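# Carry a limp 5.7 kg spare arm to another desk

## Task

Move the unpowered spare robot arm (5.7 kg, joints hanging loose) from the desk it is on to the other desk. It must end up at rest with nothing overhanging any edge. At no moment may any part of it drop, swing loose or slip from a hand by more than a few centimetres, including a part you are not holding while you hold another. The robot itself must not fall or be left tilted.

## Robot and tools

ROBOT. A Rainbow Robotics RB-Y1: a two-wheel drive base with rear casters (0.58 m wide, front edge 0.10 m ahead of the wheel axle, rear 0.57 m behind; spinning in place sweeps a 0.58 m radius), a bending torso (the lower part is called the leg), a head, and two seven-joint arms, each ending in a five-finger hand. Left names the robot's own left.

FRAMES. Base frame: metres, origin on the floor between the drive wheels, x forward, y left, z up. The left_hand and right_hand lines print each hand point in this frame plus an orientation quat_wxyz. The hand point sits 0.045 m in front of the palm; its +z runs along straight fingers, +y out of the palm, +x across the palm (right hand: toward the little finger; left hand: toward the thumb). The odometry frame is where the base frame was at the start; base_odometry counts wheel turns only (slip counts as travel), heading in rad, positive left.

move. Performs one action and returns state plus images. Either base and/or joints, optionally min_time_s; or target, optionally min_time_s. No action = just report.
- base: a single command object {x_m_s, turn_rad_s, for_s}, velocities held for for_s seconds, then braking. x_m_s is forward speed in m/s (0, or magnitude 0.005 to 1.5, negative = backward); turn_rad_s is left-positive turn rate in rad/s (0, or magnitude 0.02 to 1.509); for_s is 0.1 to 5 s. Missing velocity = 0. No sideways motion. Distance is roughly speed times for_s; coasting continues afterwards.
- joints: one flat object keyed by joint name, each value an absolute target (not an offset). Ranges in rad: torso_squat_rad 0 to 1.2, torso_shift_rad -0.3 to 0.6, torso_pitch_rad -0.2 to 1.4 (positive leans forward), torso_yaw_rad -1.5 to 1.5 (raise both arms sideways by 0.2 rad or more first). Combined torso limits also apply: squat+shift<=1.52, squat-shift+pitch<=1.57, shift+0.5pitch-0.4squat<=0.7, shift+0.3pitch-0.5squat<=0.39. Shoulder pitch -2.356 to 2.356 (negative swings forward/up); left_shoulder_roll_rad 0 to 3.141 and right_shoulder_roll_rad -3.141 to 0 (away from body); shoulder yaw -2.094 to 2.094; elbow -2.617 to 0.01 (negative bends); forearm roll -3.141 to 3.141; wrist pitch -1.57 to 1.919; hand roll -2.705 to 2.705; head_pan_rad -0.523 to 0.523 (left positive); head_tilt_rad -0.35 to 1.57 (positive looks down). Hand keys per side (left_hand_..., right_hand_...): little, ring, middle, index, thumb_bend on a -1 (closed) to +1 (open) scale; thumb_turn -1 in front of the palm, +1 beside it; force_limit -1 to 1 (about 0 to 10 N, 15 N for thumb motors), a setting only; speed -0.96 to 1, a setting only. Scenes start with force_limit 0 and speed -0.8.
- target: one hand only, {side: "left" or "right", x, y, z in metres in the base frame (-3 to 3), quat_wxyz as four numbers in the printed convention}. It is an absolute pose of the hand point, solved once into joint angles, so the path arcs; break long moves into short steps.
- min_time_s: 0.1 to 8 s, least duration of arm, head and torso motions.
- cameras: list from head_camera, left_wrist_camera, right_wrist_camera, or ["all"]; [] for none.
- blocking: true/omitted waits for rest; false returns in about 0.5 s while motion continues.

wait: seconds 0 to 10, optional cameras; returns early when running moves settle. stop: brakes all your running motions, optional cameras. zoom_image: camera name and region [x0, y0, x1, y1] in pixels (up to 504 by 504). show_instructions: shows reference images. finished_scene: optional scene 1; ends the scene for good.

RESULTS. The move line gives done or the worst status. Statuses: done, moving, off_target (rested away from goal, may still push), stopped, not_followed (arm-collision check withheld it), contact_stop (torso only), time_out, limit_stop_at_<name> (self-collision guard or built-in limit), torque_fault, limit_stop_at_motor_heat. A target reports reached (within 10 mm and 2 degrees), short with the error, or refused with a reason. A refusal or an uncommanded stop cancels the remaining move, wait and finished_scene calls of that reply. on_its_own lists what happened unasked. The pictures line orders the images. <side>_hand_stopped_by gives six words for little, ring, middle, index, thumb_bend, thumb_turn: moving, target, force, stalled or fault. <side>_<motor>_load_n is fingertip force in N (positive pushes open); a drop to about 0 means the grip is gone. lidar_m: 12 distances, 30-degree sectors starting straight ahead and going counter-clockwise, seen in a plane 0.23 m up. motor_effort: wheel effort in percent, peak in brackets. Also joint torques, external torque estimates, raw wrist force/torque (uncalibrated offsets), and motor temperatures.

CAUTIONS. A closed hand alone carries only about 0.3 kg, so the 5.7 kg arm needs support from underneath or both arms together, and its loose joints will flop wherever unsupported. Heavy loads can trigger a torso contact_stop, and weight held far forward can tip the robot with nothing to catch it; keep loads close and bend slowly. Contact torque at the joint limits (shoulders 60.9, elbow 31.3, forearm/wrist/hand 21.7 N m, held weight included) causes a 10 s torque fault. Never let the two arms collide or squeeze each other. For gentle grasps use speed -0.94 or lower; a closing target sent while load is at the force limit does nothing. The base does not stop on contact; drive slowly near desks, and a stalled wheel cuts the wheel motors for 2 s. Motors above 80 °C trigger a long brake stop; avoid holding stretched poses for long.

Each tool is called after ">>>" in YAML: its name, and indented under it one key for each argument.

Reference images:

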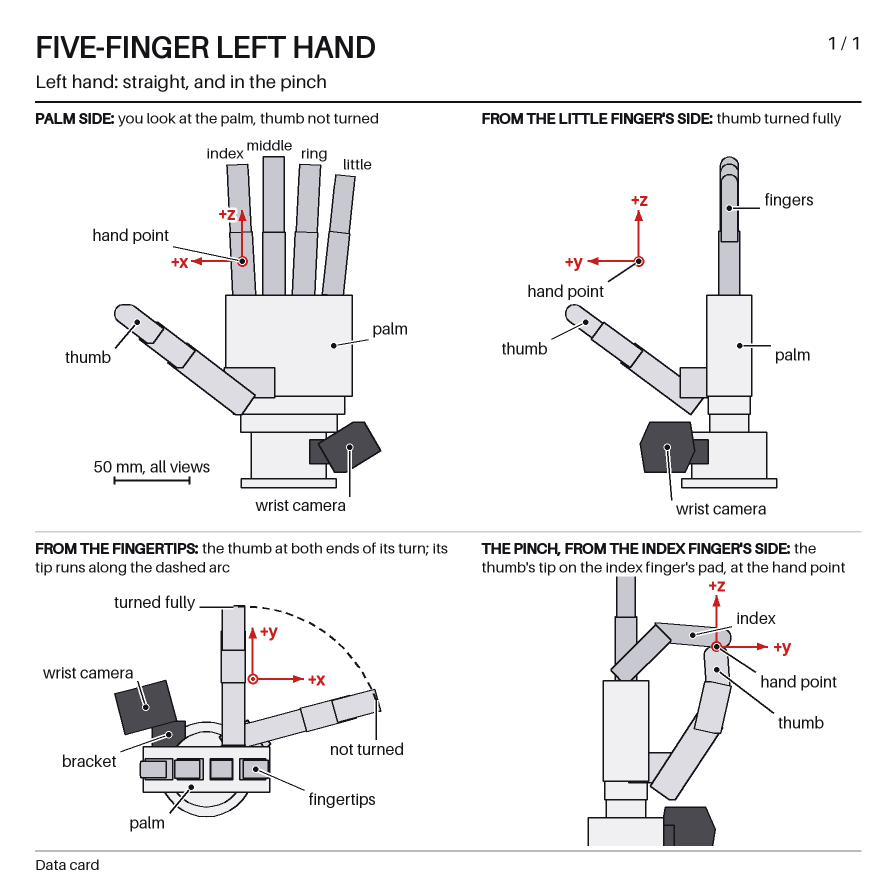

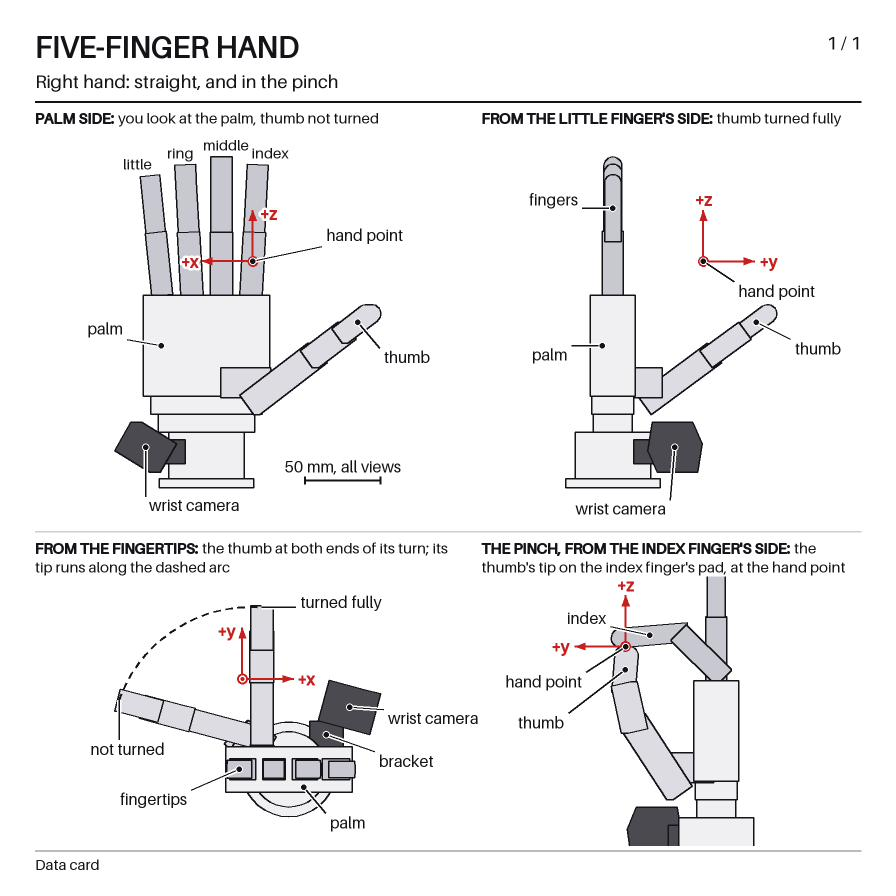

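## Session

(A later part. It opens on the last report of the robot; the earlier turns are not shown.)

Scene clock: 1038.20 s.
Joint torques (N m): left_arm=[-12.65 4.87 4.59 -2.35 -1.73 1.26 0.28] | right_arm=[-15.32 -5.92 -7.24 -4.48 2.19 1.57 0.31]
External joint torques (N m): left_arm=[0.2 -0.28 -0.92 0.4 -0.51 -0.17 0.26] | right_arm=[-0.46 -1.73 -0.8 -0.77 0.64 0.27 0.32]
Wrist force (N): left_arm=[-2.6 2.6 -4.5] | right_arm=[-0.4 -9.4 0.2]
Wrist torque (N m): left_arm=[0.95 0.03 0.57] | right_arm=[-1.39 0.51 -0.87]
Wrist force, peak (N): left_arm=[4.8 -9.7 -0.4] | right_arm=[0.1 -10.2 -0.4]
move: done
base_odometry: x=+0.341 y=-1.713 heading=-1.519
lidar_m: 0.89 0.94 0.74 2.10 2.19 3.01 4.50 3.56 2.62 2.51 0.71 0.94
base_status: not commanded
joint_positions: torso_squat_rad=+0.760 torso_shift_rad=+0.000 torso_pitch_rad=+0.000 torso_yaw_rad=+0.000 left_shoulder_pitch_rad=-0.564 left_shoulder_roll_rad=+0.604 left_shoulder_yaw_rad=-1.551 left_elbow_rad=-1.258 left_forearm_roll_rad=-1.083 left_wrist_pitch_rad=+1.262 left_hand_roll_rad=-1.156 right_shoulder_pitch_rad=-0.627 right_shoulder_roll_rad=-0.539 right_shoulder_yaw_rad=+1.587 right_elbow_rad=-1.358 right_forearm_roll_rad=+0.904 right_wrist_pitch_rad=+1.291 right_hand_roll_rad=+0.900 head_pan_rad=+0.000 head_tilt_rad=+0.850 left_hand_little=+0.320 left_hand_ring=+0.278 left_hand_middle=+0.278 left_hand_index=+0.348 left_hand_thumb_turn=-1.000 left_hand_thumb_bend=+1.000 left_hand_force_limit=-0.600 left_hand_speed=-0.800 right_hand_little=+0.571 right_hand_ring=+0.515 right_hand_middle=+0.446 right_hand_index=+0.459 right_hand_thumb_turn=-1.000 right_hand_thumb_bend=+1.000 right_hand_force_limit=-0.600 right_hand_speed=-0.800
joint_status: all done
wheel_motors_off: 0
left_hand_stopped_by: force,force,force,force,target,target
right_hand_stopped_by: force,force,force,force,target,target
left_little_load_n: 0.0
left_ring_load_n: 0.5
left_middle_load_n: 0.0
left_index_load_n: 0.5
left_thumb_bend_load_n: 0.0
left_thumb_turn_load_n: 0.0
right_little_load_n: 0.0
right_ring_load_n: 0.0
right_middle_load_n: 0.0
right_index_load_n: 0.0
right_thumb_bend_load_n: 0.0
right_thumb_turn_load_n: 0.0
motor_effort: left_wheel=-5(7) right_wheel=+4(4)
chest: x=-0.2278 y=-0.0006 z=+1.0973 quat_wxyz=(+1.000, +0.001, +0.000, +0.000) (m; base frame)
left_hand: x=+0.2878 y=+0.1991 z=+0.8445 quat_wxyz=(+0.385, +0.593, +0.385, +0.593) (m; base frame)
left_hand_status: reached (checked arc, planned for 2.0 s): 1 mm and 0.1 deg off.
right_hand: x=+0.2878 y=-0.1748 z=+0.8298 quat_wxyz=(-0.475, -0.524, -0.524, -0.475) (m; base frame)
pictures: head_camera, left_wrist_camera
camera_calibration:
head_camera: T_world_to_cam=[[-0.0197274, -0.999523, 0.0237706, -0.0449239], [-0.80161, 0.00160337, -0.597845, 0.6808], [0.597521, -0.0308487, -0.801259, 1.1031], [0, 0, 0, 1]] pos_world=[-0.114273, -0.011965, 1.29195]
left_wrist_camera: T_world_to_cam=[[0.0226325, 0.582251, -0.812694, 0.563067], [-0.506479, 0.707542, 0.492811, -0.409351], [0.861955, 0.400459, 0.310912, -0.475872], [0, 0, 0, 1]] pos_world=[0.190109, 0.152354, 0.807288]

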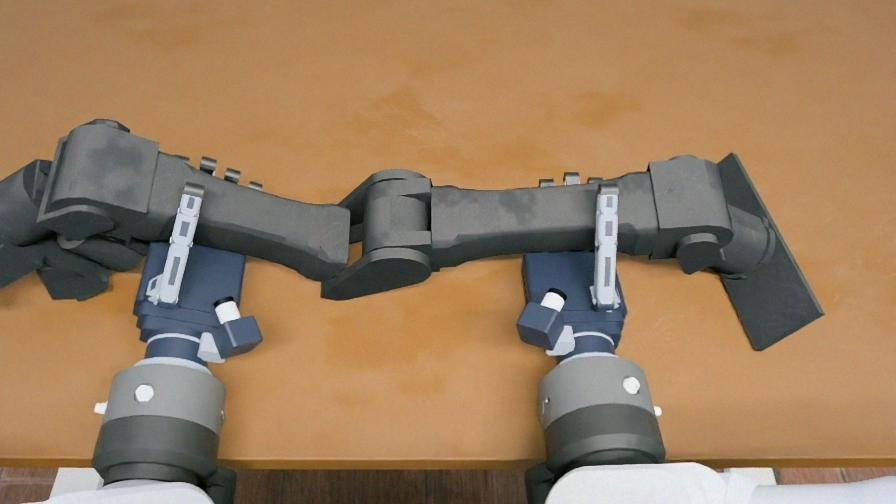

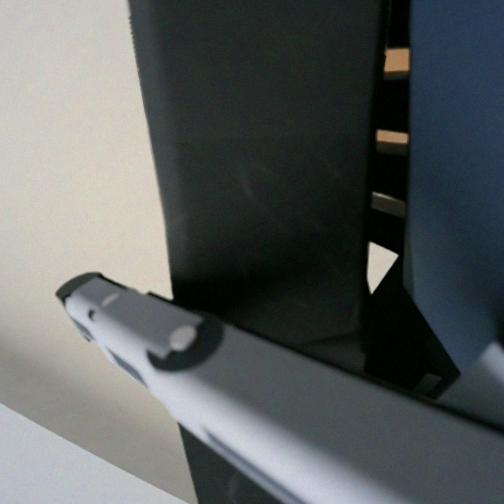

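>>> move:
  joints: {"left_hand_speed": -0.7, "right_hand_speed": -0.7, "left_hand_little": 1.0, "left_hand_ring": 1.0, "left_hand_middle": 1.0, "left_hand_index": 1.0, "right_hand_little": 1.0, "right_hand_ring": 1.0, "right_hand_middle": 1.0, "right_hand_index": 1.0}
  cameras: ["all"]

>>> move:
  target: {"side": "right", "x": 0.288, "y": -0.175, "z": 0.823, "quat_wxyz": [0.475, 0.5238, 0.5238, 0.475]}
  min_time_s: 1

>>> move:
  target: {"side": "left", "x": 0.288, "y": 0.199, "z": 0.839, "quat_wxyz": [0.3851, 0.593, 0.3851, 0.593]}
  min_time_s: 1
  cameras: ["all"]

Scene clock: 1056.20 s.
Joint torques (N m): left_arm=[-13.17 4.76 4.94 -2.24 -1.51 1.1 0.31] | right_arm=[-15.89 -6 -7.49 -4.39 2.18 1.37 0.16]
External joint torques (N m): left_arm=[-0.31 -0.39 -0.57 0.51 -0.29 -0.32 0.29] | right_arm=[-1.03 -1.82 -1.05 -0.69 0.62 0.07 0.17]
Wrist force (N): left_arm=[-2.3 2.9 -4.6] | right_arm=[-0.5 -8.6 0.0]
Wrist torque (N m): left_arm=[1.03 -0.06 0.60] | right_arm=[-1.33 0.48 -0.87]
Wrist force, peak (N): left_arm=[-3.2 2.9 -5.1] | right_arm=[-0.6 -10.1 -0.4]
move: done
base_odometry: x=+0.341 y=-1.713 heading=-1.519
lidar_m: 0.89 0.94 0.75 2.10 2.19 3.00 4.50 3.57 2.60 2.51 0.72 0.93
base_status: not commanded
joint_positions: torso_squat_rad=+0.760 torso_shift_rad=+0.000 torso_pitch_rad=+0.000 torso_yaw_rad=+0.000 left_shoulder_pitch_rad=-0.564 left_shoulder_roll_rad=+0.604 left_shoulder_yaw_rad=-1.551 left_elbow_rad=-1.258 left_forearm_roll_rad=-1.083 left_wrist_pitch_rad=+1.262 left_hand_roll_rad=-1.156 right_shoulder_pitch_rad=-0.627 right_shoulder_roll_rad=-0.539 right_shoulder_yaw_rad=+1.587 right_elbow_rad=-1.358 right_forearm_roll_rad=+0.904 right_wrist_pitch_rad=+1.291 right_hand_roll_rad=+0.900 head_pan_rad=+0.000 head_tilt_rad=+0.850 left_hand_little=+1.000 left_hand_ring=+1.000 left_hand_middle=+1.000 left_hand_index=+1.000 left_hand_thumb_turn=-1.000 left_hand_thumb_bend=+1.000 left_hand_force_limit=-0.600 left_hand_speed=-0.700 right_hand_little=+1.000 right_hand_ring=+1.000 right_hand_middle=+1.000 right_hand_index=+1.000 right_hand_thumb_turn=-1.000 right_hand_thumb_bend=+1.000 right_hand_force_limit=-0.600 right_hand_speed=-0.700
joint_status: all done
wheel_motors_off: 0
left_hand_stopped_by: target,target,target,target,target,target
right_hand_stopped_by: target,target,target,target,target,target
left_little_load_n: 0.0
left_ring_load_n: 0.0
left_middle_load_n: 0.0
left_index_load_n: 0.0
left_thumb_bend_load_n: 0.0
left_thumb_turn_load_n: 0.0
right_little_load_n: 0.0
right_ring_load_n: 0.0
right_middle_load_n: 0.0
right_index_load_n: 0.0
right_thumb_bend_load_n: 0.0
right_thumb_turn_load_n: 0.0
motor_effort: left_wheel=-4(6) right_wheel=+4(5)
chest: x=-0.2278 y=-0.0006 z=+1.0973 quat_wxyz=(+1.000, +0.001, +0.000, +0.000) (m; base frame)
left_hand: x=+0.2878 y=+0.1991 z=+0.8445 quat_wxyz=(+0.385, +0.593, +0.385, +0.593) (m; base frame)
right_hand: x=+0.2878 y=-0.1748 z=+0.8298 quat_wxyz=(-0.475, -0.524, -0.524, -0.475) (m; base frame)
pictures: head_camera, left_wrist_camera, right_wrist_camera
camera_calibration:
head_camera: T_world_to_cam=[[-0.0197274, -0.999523, 0.0237706, -0.0449239], [-0.80161, 0.00160337, -0.597845, 0.6808], [0.597521, -0.0308487, -0.801259, 1.1031], [0, 0, 0, 1]] pos_world=[-0.114273, -0.011965, 1.29195]
left_wrist_camera: T_world_to_cam=[[0.0226325, 0.582251, -0.812694, 0.563067], [-0.506479, 0.707542, 0.492811, -0.409351], [0.861955, 0.400459, 0.310912, -0.475872], [0, 0, 0, 1]] pos_world=[0.190109, 0.152354, 0.807288]
right_wrist_camera: T_world_to_cam=[[0.0788291, 0.309116, 0.947752, -0.762698], [-0.540639, -0.7855, 0.301164, -0.238488], [0.837553, -0.536132, 0.1052, -0.307151], [0, 0, 0, 1]] pos_world=[0.188442, -0.116244, 0.826984]

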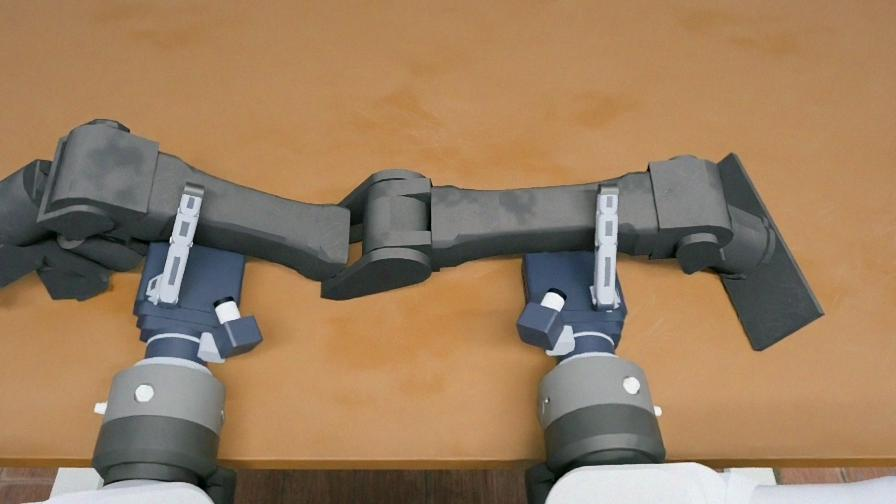

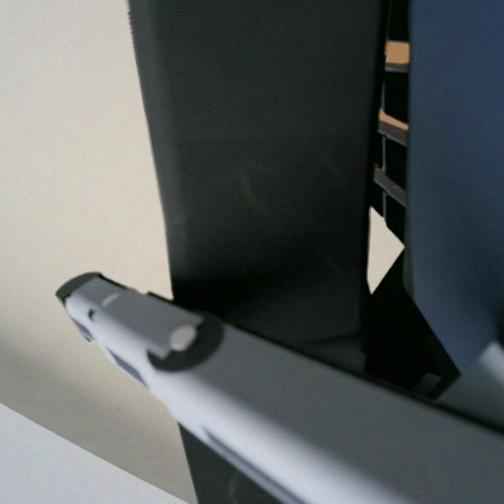

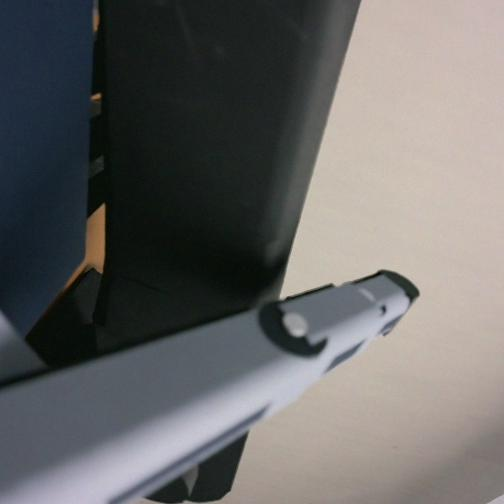

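Scene clock: 1057.53 s.
Joint torques (N m): left_arm=[-13.54 4.62 4.52 -2.37 -1.67 1.15 0.32] | right_arm=[-11.62 -2.12 -5.16 -3.01 1.62 0.99 -0.1]
External joint torques (N m): left_arm=[-0.69 -0.53 -0.99 0.38 -0.45 -0.28 0.3] | right_arm=[3.22 1.93 1.12 0.57 0.1 -0.34 -0.09]
Wrist force (N): left_arm=[-2.5 2.6 -4.5] | right_arm=[-0.4 -7.2 0.6]
Wrist torque (N m): left_arm=[0.99 0.02 0.57] | right_arm=[-1.32 0.38 -0.88]
Wrist force, peak (N): left_arm=[-2.7 3.0 -5.0] | right_arm=[-0.8 -10.0 0.0]
move: done
base_odometry: x=+0.341 y=-1.713 heading=-1.519
lidar_m: 0.89 0.94 0.74 2.09 2.18 3.00 4.50 3.58 2.61 2.51 0.71 0.94
base_status: not commanded
joint_positions: torso_squat_rad=+0.760 torso_shift_rad=+0.000 torso_pitch_rad=+0.000 torso_yaw_rad=+0.000 left_shoulder_pitch_rad=-0.564 left_shoulder_roll_rad=+0.604 left_shoulder_yaw_rad=-1.551 left_elbow_rad=-1.258 left_forearm_roll_rad=-1.083 left_wrist_pitch_rad=+1.262 left_hand_roll_rad=-1.156 right_shoulder_pitch_rad=-0.622 right_shoulder_roll_rad=-0.522 right_shoulder_yaw_rad=+1.592 right_elbow_rad=-1.320 right_forearm_roll_rad=+0.912 right_wrist_pitch_rad=+1.283 right_hand_roll_rad=+0.880 head_pan_rad=+0.000 head_tilt_rad=+0.850 left_hand_little=+1.000 left_hand_ring=+1.000 left_hand_middle=+1.000 left_hand_index=+1.000 left_hand_thumb_turn=-1.000 left_hand_thumb_bend=+1.000 left_hand_force_limit=-0.600 left_hand_speed=-0.700 right_hand_little=+1.000 right_hand_ring=+1.000 right_hand_middle=+1.000 right_hand_index=+1.000 right_hand_thumb_turn=-1.000 right_hand_thumb_bend=+1.000 right_hand_force_limit=-0.600 right_hand_speed=-0.700
joint_status: all done
wheel_motors_off: 0
left_hand_stopped_by: target,target,target,target,target,target
right_hand_stopped_by: target,target,target,target,target,target
left_little_load_n: 0.0
left_ring_load_n: 0.0
left_middle_load_n: 0.0
left_index_load_n: 0.0
left_thumb_bend_load_n: 0.0
left_thumb_turn_load_n: 0.0
right_little_load_n: 0.0
right_ring_load_n: 0.0
right_middle_load_n: 0.0
right_index_load_n: 0.0
right_thumb_bend_load_n: 0.0
right_thumb_turn_load_n: 0.0
motor_effort: left_wheel=-6(6) right_wheel=+4(5)
chest: x=-0.2279 y=-0.0006 z=+1.0973 quat_wxyz=(+1.000, +0.001, +0.000, +0.000) (m; base frame)
left_hand: x=+0.2878 y=+0.1991 z=+0.8445 quat_wxyz=(+0.385, +0.593, +0.385, +0.593) (m; base frame)
right_hand: x=+0.2881 y=-0.1752 z=+0.8236 quat_wxyz=(-0.475, -0.524, -0.524, -0.475) (m; base frame)
right_hand_status: reached (checked arc, planned for 1.0 s): 1 mm and 0.0 deg off.
pictures: none

Scene clock: 1058.87 s.
Joint torques (N m): left_arm=[-13.1 5.73 4.63 -1.8 -1.02 1.08 0.29] | right_arm=[-11.63 -2.53 -4.48 -2.94 1.76 1.09 -0.24]
External joint torques (N m): left_arm=[-0.25 0.69 -0.74 0.83 0.18 -0.38 0.27] | right_arm=[3.21 1.53 1.81 0.63 0.23 -0.24 -0.23]
Wrist force (N): left_arm=[-3.4 3.2 -4.9] | right_arm=[-1.5 -7.2 0.9]
Wrist torque (N m): left_arm=[1.02 0.07 0.56] | right_arm=[-1.37 0.55 -0.96]
Wrist force, peak (N): left_arm=[-4.0 6.2 -5.9] | right_arm=[-0.9 -7.9 1.0]
move: done
base_odometry: x=+0.341 y=-1.713 heading=-1.519
lidar_m: 0.89 0.93 0.75 2.10 2.20 3.02 4.50 3.57 2.62 2.51 0.72 0.93
base_status: not commanded
joint_positions: torso_squat_rad=+0.760 torso_shift_rad=+0.000 torso_pitch_rad=+0.000 torso_yaw_rad=+0.000 left_shoulder_pitch_rad=-0.561 left_shoulder_roll_rad=+0.586 left_shoulder_yaw_rad=-1.555 left_elbow_rad=-1.222 left_forearm_roll_rad=-1.091 left_wrist_pitch_rad=+1.259 left_hand_roll_rad=-1.136 right_shoulder_pitch_rad=-0.622 right_shoulder_roll_rad=-0.522 right_shoulder_yaw_rad=+1.592 right_elbow_rad=-1.320 right_forearm_roll_rad=+0.912 right_wrist_pitch_rad=+1.283 right_hand_roll_rad=+0.880 head_pan_rad=+0.000 head_tilt_rad=+0.850 left_hand_little=+1.000 left_hand_ring=+1.000 left_hand_middle=+1.000 left_hand_index=+1.000 left_hand_thumb_turn=-1.000 left_hand_thumb_bend=+1.000 left_hand_force_limit=-0.600 left_hand_speed=-0.700 right_hand_little=+1.000 right_hand_ring=+1.000 right_hand_middle=+1.000 right_hand_index=+1.000 right_hand_thumb_turn=-1.000 right_hand_thumb_bend=+1.000 right_hand_force_limit=-0.600 right_hand_speed=-0.700
joint_status: all done
wheel_motors_off: 0
left_hand_stopped_by: target,target,target,target,target,target
right_hand_stopped_by: target,target,target,target,target,target
left_little_load_n: 0.0
left_ring_load_n: 0.0
left_middle_load_n: 0.0
left_index_load_n: 0.0
left_thumb_bend_load_n: 0.0
left_thumb_turn_load_n: -0.5
right_little_load_n: 0.0
right_ring_load_n: 0.0
right_middle_load_n: 0.0
right_index_load_n: 0.0
right_thumb_bend_load_n: 0.0
right_thumb_turn_load_n: 0.0
motor_effort: left_wheel=-6(6) right_wheel=+4(5)
chest: x=-0.2279 y=-0.0006 z=+1.0973 quat_wxyz=(+1.000, +0.001, +0.000, +0.000) (m; base frame)
left_hand: x=+0.2880 y=+0.1990 z=+0.8394 quat_wxyz=(+0.385, +0.593, +0.385, +0.593) (m; base frame)
left_hand_status: reached (checked arc, planned for 1.0 s): 0 mm and 0.0 deg off.
right_hand: x=+0.2881 y=-0.1752 z=+0.8236 quat_wxyz=(-0.475, -0.524, -0.524, -0.475) (m; base frame)
pictures: head_camera, left_wrist_camera, right_wrist_camera
camera_calibration:
head_camera: T_world_to_cam=[[-0.01981, -0.999523, 0.0237056, -0.0448513], [-0.80156, 0.00170587, -0.597912, 0.680813], [0.597586, -0.0308461, -0.801211, 1.1031], [0, 0, 0, 1]] pos_world=[-0.114373, -0.0119649, 1.29195]
left_wrist_camera: T_world_to_cam=[[0.0232469, 0.582047, -0.812823, 0.558994], [-0.506724, 0.707725, 0.492296, -0.406233], [0.861795, 0.400432, 0.31139, -0.474769], [0, 0, 0, 1]] pos_world=[0.190311, 0.152253, 0.802189]
right_wrist_camera: T_world_to_cam=[[0.0793632, 0.309284, 0.947652, -0.75672], [-0.540973, -0.785124, 0.301545, -0.236979], [0.837287, -0.536586, 0.105004, -0.306808], [0, 0, 0, 1]] pos_world=[0.188743, -0.116645, 0.820783]

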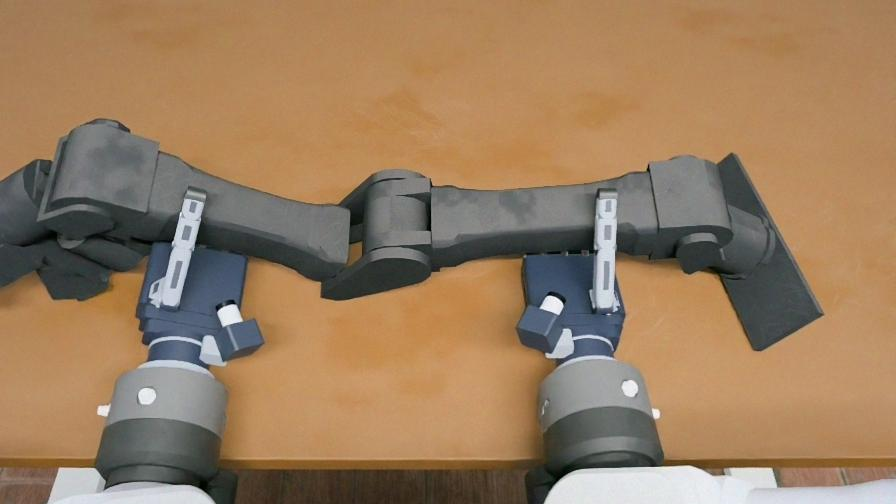

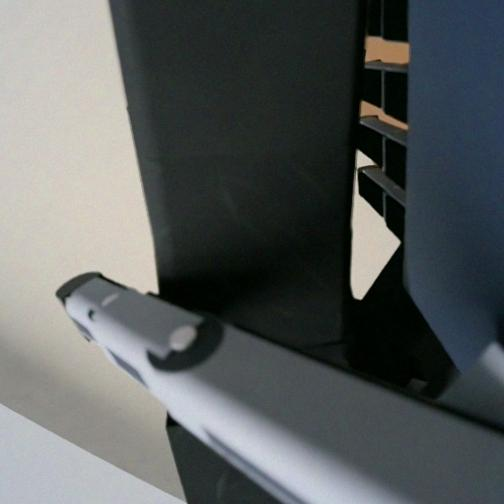

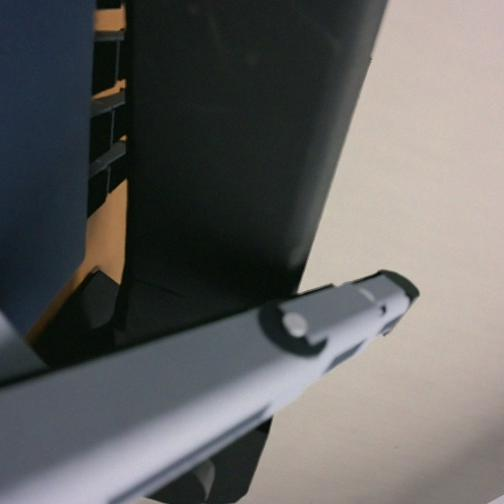

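>>> move:
  base: {"x_m_s": -0.06, "for_s": 1.0}
  cameras: ["all"]

Scene clock: 1064.40 s.
Joint torques (N m): left_arm=[-14.56 4.68 4.8 -2.24 -1.05 1.31 0.34] | right_arm=[-12.75 -2.96 -5.41 -2.95 1.79 0.92 -0.12]
External joint torques (N m): left_arm=[-1.72 -0.36 -0.56 0.39 0.15 -0.14 0.32] | right_arm=[2.09 1.1 0.87 0.63 0.26 -0.42 -0.11]
Wrist force (N): left_arm=[-3.0 3.0 -4.9] | right_arm=[-0.2 -7.4 0.6]
Wrist torque (N m): left_arm=[1.06 0.06 0.55] | right_arm=[-1.35 0.35 -0.88]
Wrist force, peak (N): left_arm=[-3.2 4.2 -5.8] | right_arm=[-0.4 -8.0 0.9]
move: done
base_odometry: x=+0.338 y=-1.653 heading=-1.519
lidar_m: 0.95 1.00 0.78 2.10 2.17 3.01 4.44 3.56 2.61 2.51 0.75 0.99
base_status: done (sent for 1 of 1 s)
joint_positions: torso_squat_rad=+0.760 torso_shift_rad=+0.000 torso_pitch_rad=+0.000 torso_yaw_rad=+0.000 left_shoulder_pitch_rad=-0.561 left_shoulder_roll_rad=+0.586 left_shoulder_yaw_rad=-1.555 left_elbow_rad=-1.222 left_forearm_roll_rad=-1.091 left_wrist_pitch_rad=+1.259 left_hand_roll_rad=-1.136 right_shoulder_pitch_rad=-0.622 right_shoulder_roll_rad=-0.522 right_shoulder_yaw_rad=+1.592 right_elbow_rad=-1.320 right_forearm_roll_rad=+0.912 right_wrist_pitch_rad=+1.283 right_hand_roll_rad=+0.880 head_pan_rad=+0.000 head_tilt_rad=+0.850 left_hand_little=+1.000 left_hand_ring=+1.000 left_hand_middle=+1.000 left_hand_index=+1.000 left_hand_thumb_turn=-1.000 left_hand_thumb_bend=+1.000 left_hand_force_limit=-0.600 left_hand_speed=-0.700 right_hand_little=+1.000 right_hand_ring=+1.000 right_hand_middle=+1.000 right_hand_index=+1.000 right_hand_thumb_turn=-1.000 right_hand_thumb_bend=+1.000 right_hand_force_limit=-0.600 right_hand_speed=-0.700
joint_status: not commanded
wheel_motors_off: 0
left_hand_stopped_by: target,target,target,target,target,target
right_hand_stopped_by: target,target,target,target,target,target
left_little_load_n: 0.0
left_ring_load_n: 0.0
left_middle_load_n: 0.0
left_index_load_n: 0.0
left_thumb_bend_load_n: 0.0
left_thumb_turn_load_n: 0.0
right_little_load_n: 0.0
right_ring_load_n: 0.0
right_middle_load_n: 0.0
right_index_load_n: 0.0
right_thumb_bend_load_n: -0.5
right_thumb_turn_load_n: 0.0
motor_effort: left_wheel=+3(21) right_wheel=-3(16)
chest: x=-0.2280 y=-0.0006 z=+1.0973 quat_wxyz=(+1.000, +0.001, +0.000, +0.000) (m; base frame)
left_hand: x=+0.2878 y=+0.1991 z=+0.8393 quat_wxyz=(+0.385, +0.593, +0.385, +0.593) (m; base frame)
right_hand: x=+0.2879 y=-0.1752 z=+0.8236 quat_wxyz=(-0.475, -0.524, -0.524, -0.475) (m; base frame)
pictures: head_camera, left_wrist_camera, right_wrist_camera
camera_calibration:
head_camera: T_world_to_cam=[[-0.0198137, -0.999523, 0.0237005, -0.0448492], [-0.801428, 0.00170503, -0.598088, 0.680897], [0.597762, -0.0308446, -0.80108, 1.10307], [0, 0, 0, 1]] pos_world=[-0.114572, -0.0119649, 1.29195]
left_wrist_camera: T_world_to_cam=[[0.0229953, 0.582138, -0.812765, 0.558905], [-0.506644, 0.707636, 0.492506, -0.406456], [0.861849, 0.400457, 0.311209, -0.474435], [0, 0, 0, 1]] pos_world=[0.19011, 0.152254, 0.802088]
right_wrist_camera: T_world_to_cam=[[0.0794279, 0.309385, 0.947614, -0.75665], [-0.540962, -0.785085, 0.301664, -0.237207], [0.837288, -0.536584, 0.105008, -0.30678], [0, 0, 0, 1]] pos_world=[0.188643, -0.116745, 0.820783]

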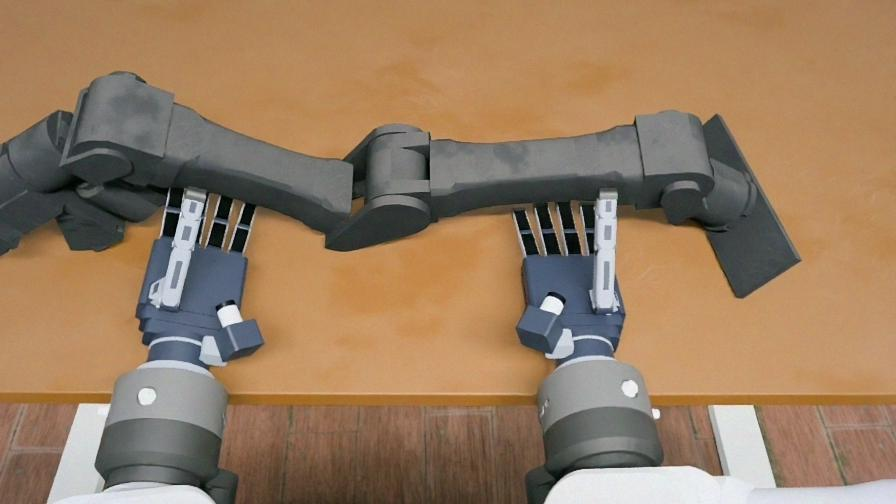

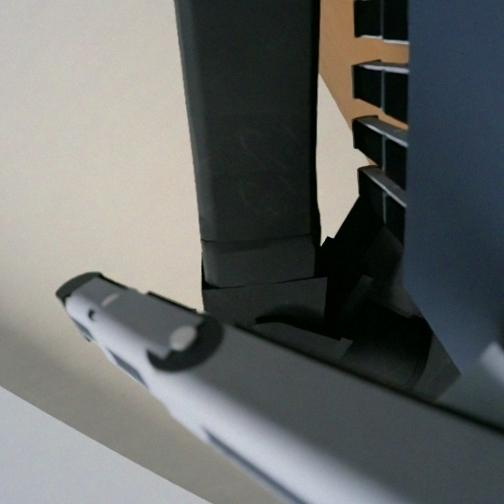

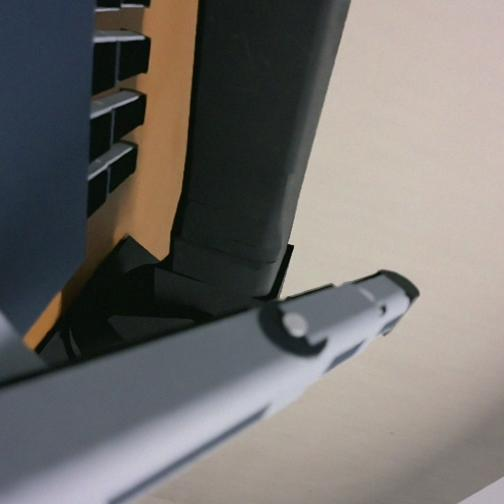

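Clean exit. Back off further and verify.

>>> move:
  base: {"x_m_s": -0.15, "for_s": 1.6}
  joints: {"head_pan_rad": 0.1, "head_tilt_rad": 0.75}
  cameras: ["head_camera"]

>>> wait:
  seconds: 2
  cameras: ["head_camera"]

>>> zoom_image:
  camera: "head_camera"
  region: [0, 0, 400, 300]

Scene clock: 1072.33 s.
Joint torques (N m): left_arm=[-14.5 5.59 5.77 -2.57 -1.39 1.33 0.18] | right_arm=[-13.02 -2.81 -5.63 -3.19 1.63 0.95 0.01]
External joint torques (N m): left_arm=[-1.66 0.55 0.4 0.06 -0.19 -0.12 0.16] | right_arm=[1.82 1.25 0.65 0.39 0.11 -0.39 0.02]
Wrist force (N): left_arm=[-2.2 3.2 -4.4] | right_arm=[-0.6 -7.5 1.2]
Wrist torque (N m): left_arm=[1.06 -0.04 0.59] | right_arm=[-1.39 0.43 -0.90]
Wrist force, peak (N): left_arm=[-3.2 2.8 -5.5] | right_arm=[-0.4 -8.5 0.7]
move: done
base_odometry: x=+0.325 y=-1.413 heading=-1.520
lidar_m: 1.19 0.94 1.72 2.10 2.18 3.00 4.20 3.57 2.62 2.50 1.70 0.92
base_status: done (sent for 1.6 of 1.6 s)
joint_positions: torso_squat_rad=+0.760 torso_shift_rad=+0.000 torso_pitch_rad=+0.000 torso_yaw_rad=+0.000 left_shoulder_pitch_rad=-0.561 left_shoulder_roll_rad=+0.586 left_shoulder_yaw_rad=-1.555 left_elbow_rad=-1.222 left_forearm_roll_rad=-1.091 left_wrist_pitch_rad=+1.259 left_hand_roll_rad=-1.136 right_shoulder_pitch_rad=-0.622 right_shoulder_roll_rad=-0.522 right_shoulder_yaw_rad=+1.592 right_elbow_rad=-1.320 right_forearm_roll_rad=+0.912 right_wrist_pitch_rad=+1.283 right_hand_roll_rad=+0.880 head_pan_rad=+0.100 head_tilt_rad=+0.750 left_hand_little=+1.000 left_hand_ring=+1.000 left_hand_middle=+1.000 left_hand_index=+1.000 left_hand_thumb_turn=-1.000 left_hand_thumb_bend=+1.000 left_hand_force_limit=-0.600 left_hand_speed=-0.700 right_hand_little=+1.000 right_hand_ring=+1.000 right_hand_middle=+1.000 right_hand_index=+1.000 right_hand_thumb_turn=-1.000 right_hand_thumb_bend=+1.000 right_hand_force_limit=-0.600 right_hand_speed=-0.700
joint_status: all done
wheel_motors_off: 0
left_hand_stopped_by: target,target,target,target,target,target
right_hand_stopped_by: target,target,target,target,target,target
left_little_load_n: 0.0
left_ring_load_n: 0.0
left_middle_load_n: 0.0
left_index_load_n: 0.0
left_thumb_bend_load_n: 0.0
left_thumb_turn_load_n: 0.0
right_little_load_n: 0.0
right_ring_load_n: 0.0
right_middle_load_n: 0.0
right_index_load_n: 0.0
right_thumb_bend_load_n: 0.0
right_thumb_turn_load_n: 0.0
motor_effort: left_wheel=-9(18) right_wheel=+9(27)
chest: x=-0.2280 y=-0.0006 z=+1.0973 quat_wxyz=(+1.000, +0.001, +0.000, +0.000) (m; base frame)
left_hand: x=+0.2877 y=+0.1991 z=+0.8392 quat_wxyz=(+0.385, +0.593, +0.385, +0.593) (m; base frame)
right_hand: x=+0.2879 y=-0.1752 z=+0.8235 quat_wxyz=(-0.475, -0.524, -0.524, -0.475) (m; base frame)
pictures: head_camera
camera_calibration:
head_camera: T_world_to_cam=[[0.0777126, -0.996742, 0.0216026, -0.0220189], [-0.734145, -0.0718721, -0.675178, 0.794709], [0.674531, 0.0366104, -0.737338, 1.03626], [0, 0, 0, 1]] pos_world=[-0.113849, -0.0027677, 1.30112]

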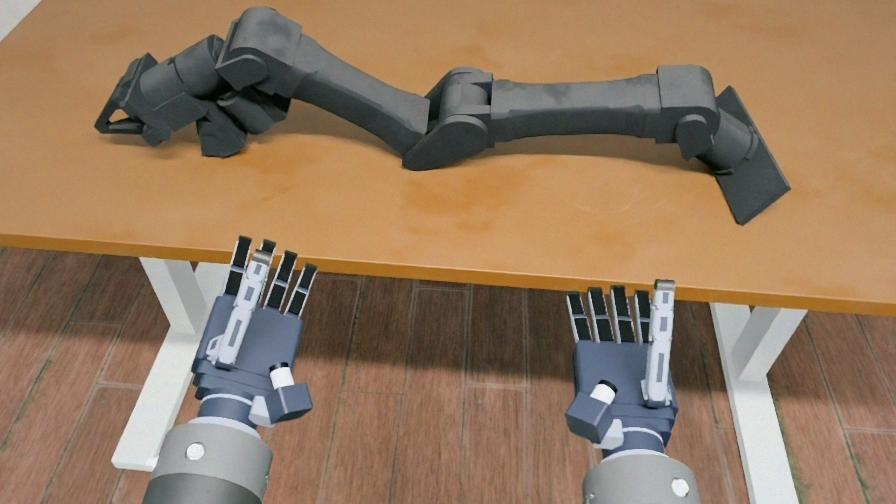

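Scene clock: 1074.33 s.
Joint torques (N m): left_arm=[-15.13 5.58 4.78 -2.69 -1.31 1.23 0.47] | right_arm=[-12.91 -2.84 -4.91 -3.27 1.69 0.99 0.01]
External joint torques (N m): left_arm=[-2.28 0.54 -0.59 -0.06 -0.12 -0.23 0.45] | right_arm=[1.93 1.21 1.37 0.31 0.17 -0.35 0.02]
Wrist force (N): left_arm=[-2.6 2.4 -4.8] | right_arm=[0.2 -7.0 0.9]
Wrist torque (N m): left_arm=[0.95 -0.02 0.55] | right_arm=[-1.31 0.31 -0.85]
Wrist force, peak (N): left_arm=[-3.1 3.1 -5.0] | right_arm=[-0.7 -7.8 1.0]
base_odometry: x=+0.325 y=-1.413 heading=-1.520
lidar_m: 1.20 0.96 1.73 2.10 2.19 2.99 4.20 3.56 2.61 2.51 1.71 0.92
base_status: done (sent for 1.6 of 1.6 s)
joint_positions: torso_squat_rad=+0.760 torso_shift_rad=+0.000 torso_pitch_rad=+0.000 torso_yaw_rad=+0.000 left_shoulder_pitch_rad=-0.561 left_shoulder_roll_rad=+0.586 left_shoulder_yaw_rad=-1.555 left_elbow_rad=-1.222 left_forearm_roll_rad=-1.091 left_wrist_pitch_rad=+1.259 left_hand_roll_rad=-1.136 right_shoulder_pitch_rad=-0.622 right_shoulder_roll_rad=-0.522 right_shoulder_yaw_rad=+1.592 right_elbow_rad=-1.320 right_forearm_roll_rad=+0.912 right_wrist_pitch_rad=+1.283 right_hand_roll_rad=+0.880 head_pan_rad=+0.100 head_tilt_rad=+0.750 left_hand_little=+1.000 left_hand_ring=+1.000 left_hand_middle=+1.000 left_hand_index=+1.000 left_hand_thumb_turn=-1.000 left_hand_thumb_bend=+1.000 left_hand_force_limit=-0.600 left_hand_speed=-0.700 right_hand_little=+1.000 right_hand_ring=+1.000 right_hand_middle=+1.000 right_hand_index=+1.000 right_hand_thumb_turn=-1.000 right_hand_thumb_bend=+1.000 right_hand_force_limit=-0.600 right_hand_speed=-0.700
joint_status: all done
wheel_motors_off: 0
left_hand_stopped_by: target,target,target,target,target,target
right_hand_stopped_by: target,target,target,target,target,target
left_little_load_n: 0.0
left_ring_load_n: 0.0
left_middle_load_n: 0.0
left_index_load_n: 0.0
left_thumb_bend_load_n: 0.0
left_thumb_turn_load_n: 0.0
right_little_load_n: 0.0
right_ring_load_n: -0.5
right_middle_load_n: 0.0
right_index_load_n: 0.0
right_thumb_bend_load_n: 0.0
right_thumb_turn_load_n: 0.0
motor_effort: left_wheel=-10(18) right_wheel=+9(27)
chest: x=-0.2280 y=-0.0006 z=+1.0973 quat_wxyz=(+1.000, +0.001, +0.000, +0.000) (m; base frame)
left_hand: x=+0.2877 y=+0.1991 z=+0.8392 quat_wxyz=(+0.385, +0.593, +0.385, +0.593) (m; base frame)
right_hand: x=+0.2879 y=-0.1752 z=+0.8235 quat_wxyz=(-0.475, -0.524, -0.524, -0.475) (m; base frame)
wait: 2.00 s; at rest by 0.27 s
pictures: head_camera
camera_calibration:
head_camera: T_world_to_cam=[[0.0777126, -0.996742, 0.0216026, -0.0220189], [-0.734145, -0.0718721, -0.675178, 0.794709], [0.674531, 0.0366104, -0.737338, 1.03626], [0, 0, 0, 1]] pos_world=[-0.113849, -0.0027677, 1.30112]

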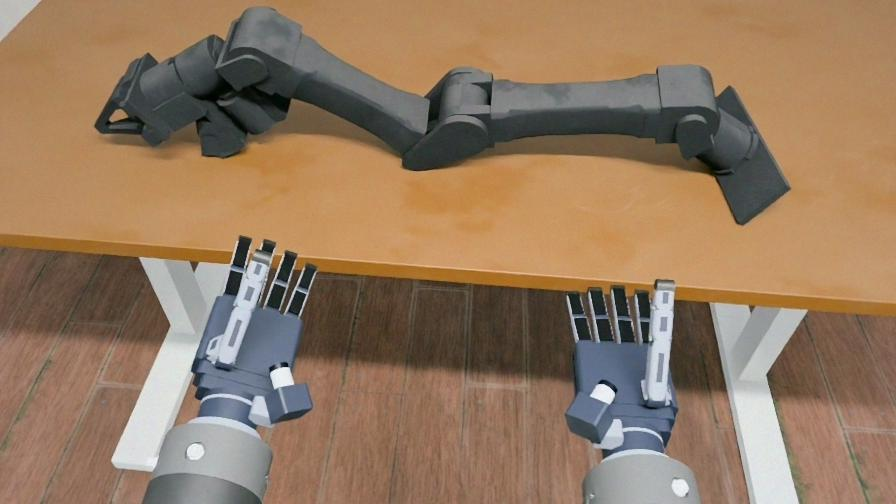

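Scaled by 1.260 from the camera's 896x504 image, which has a finer 1280x720 frame.

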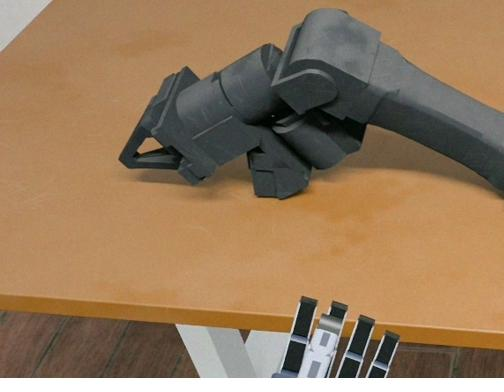

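>>> finished_scene:

The scene is finished: the task was done.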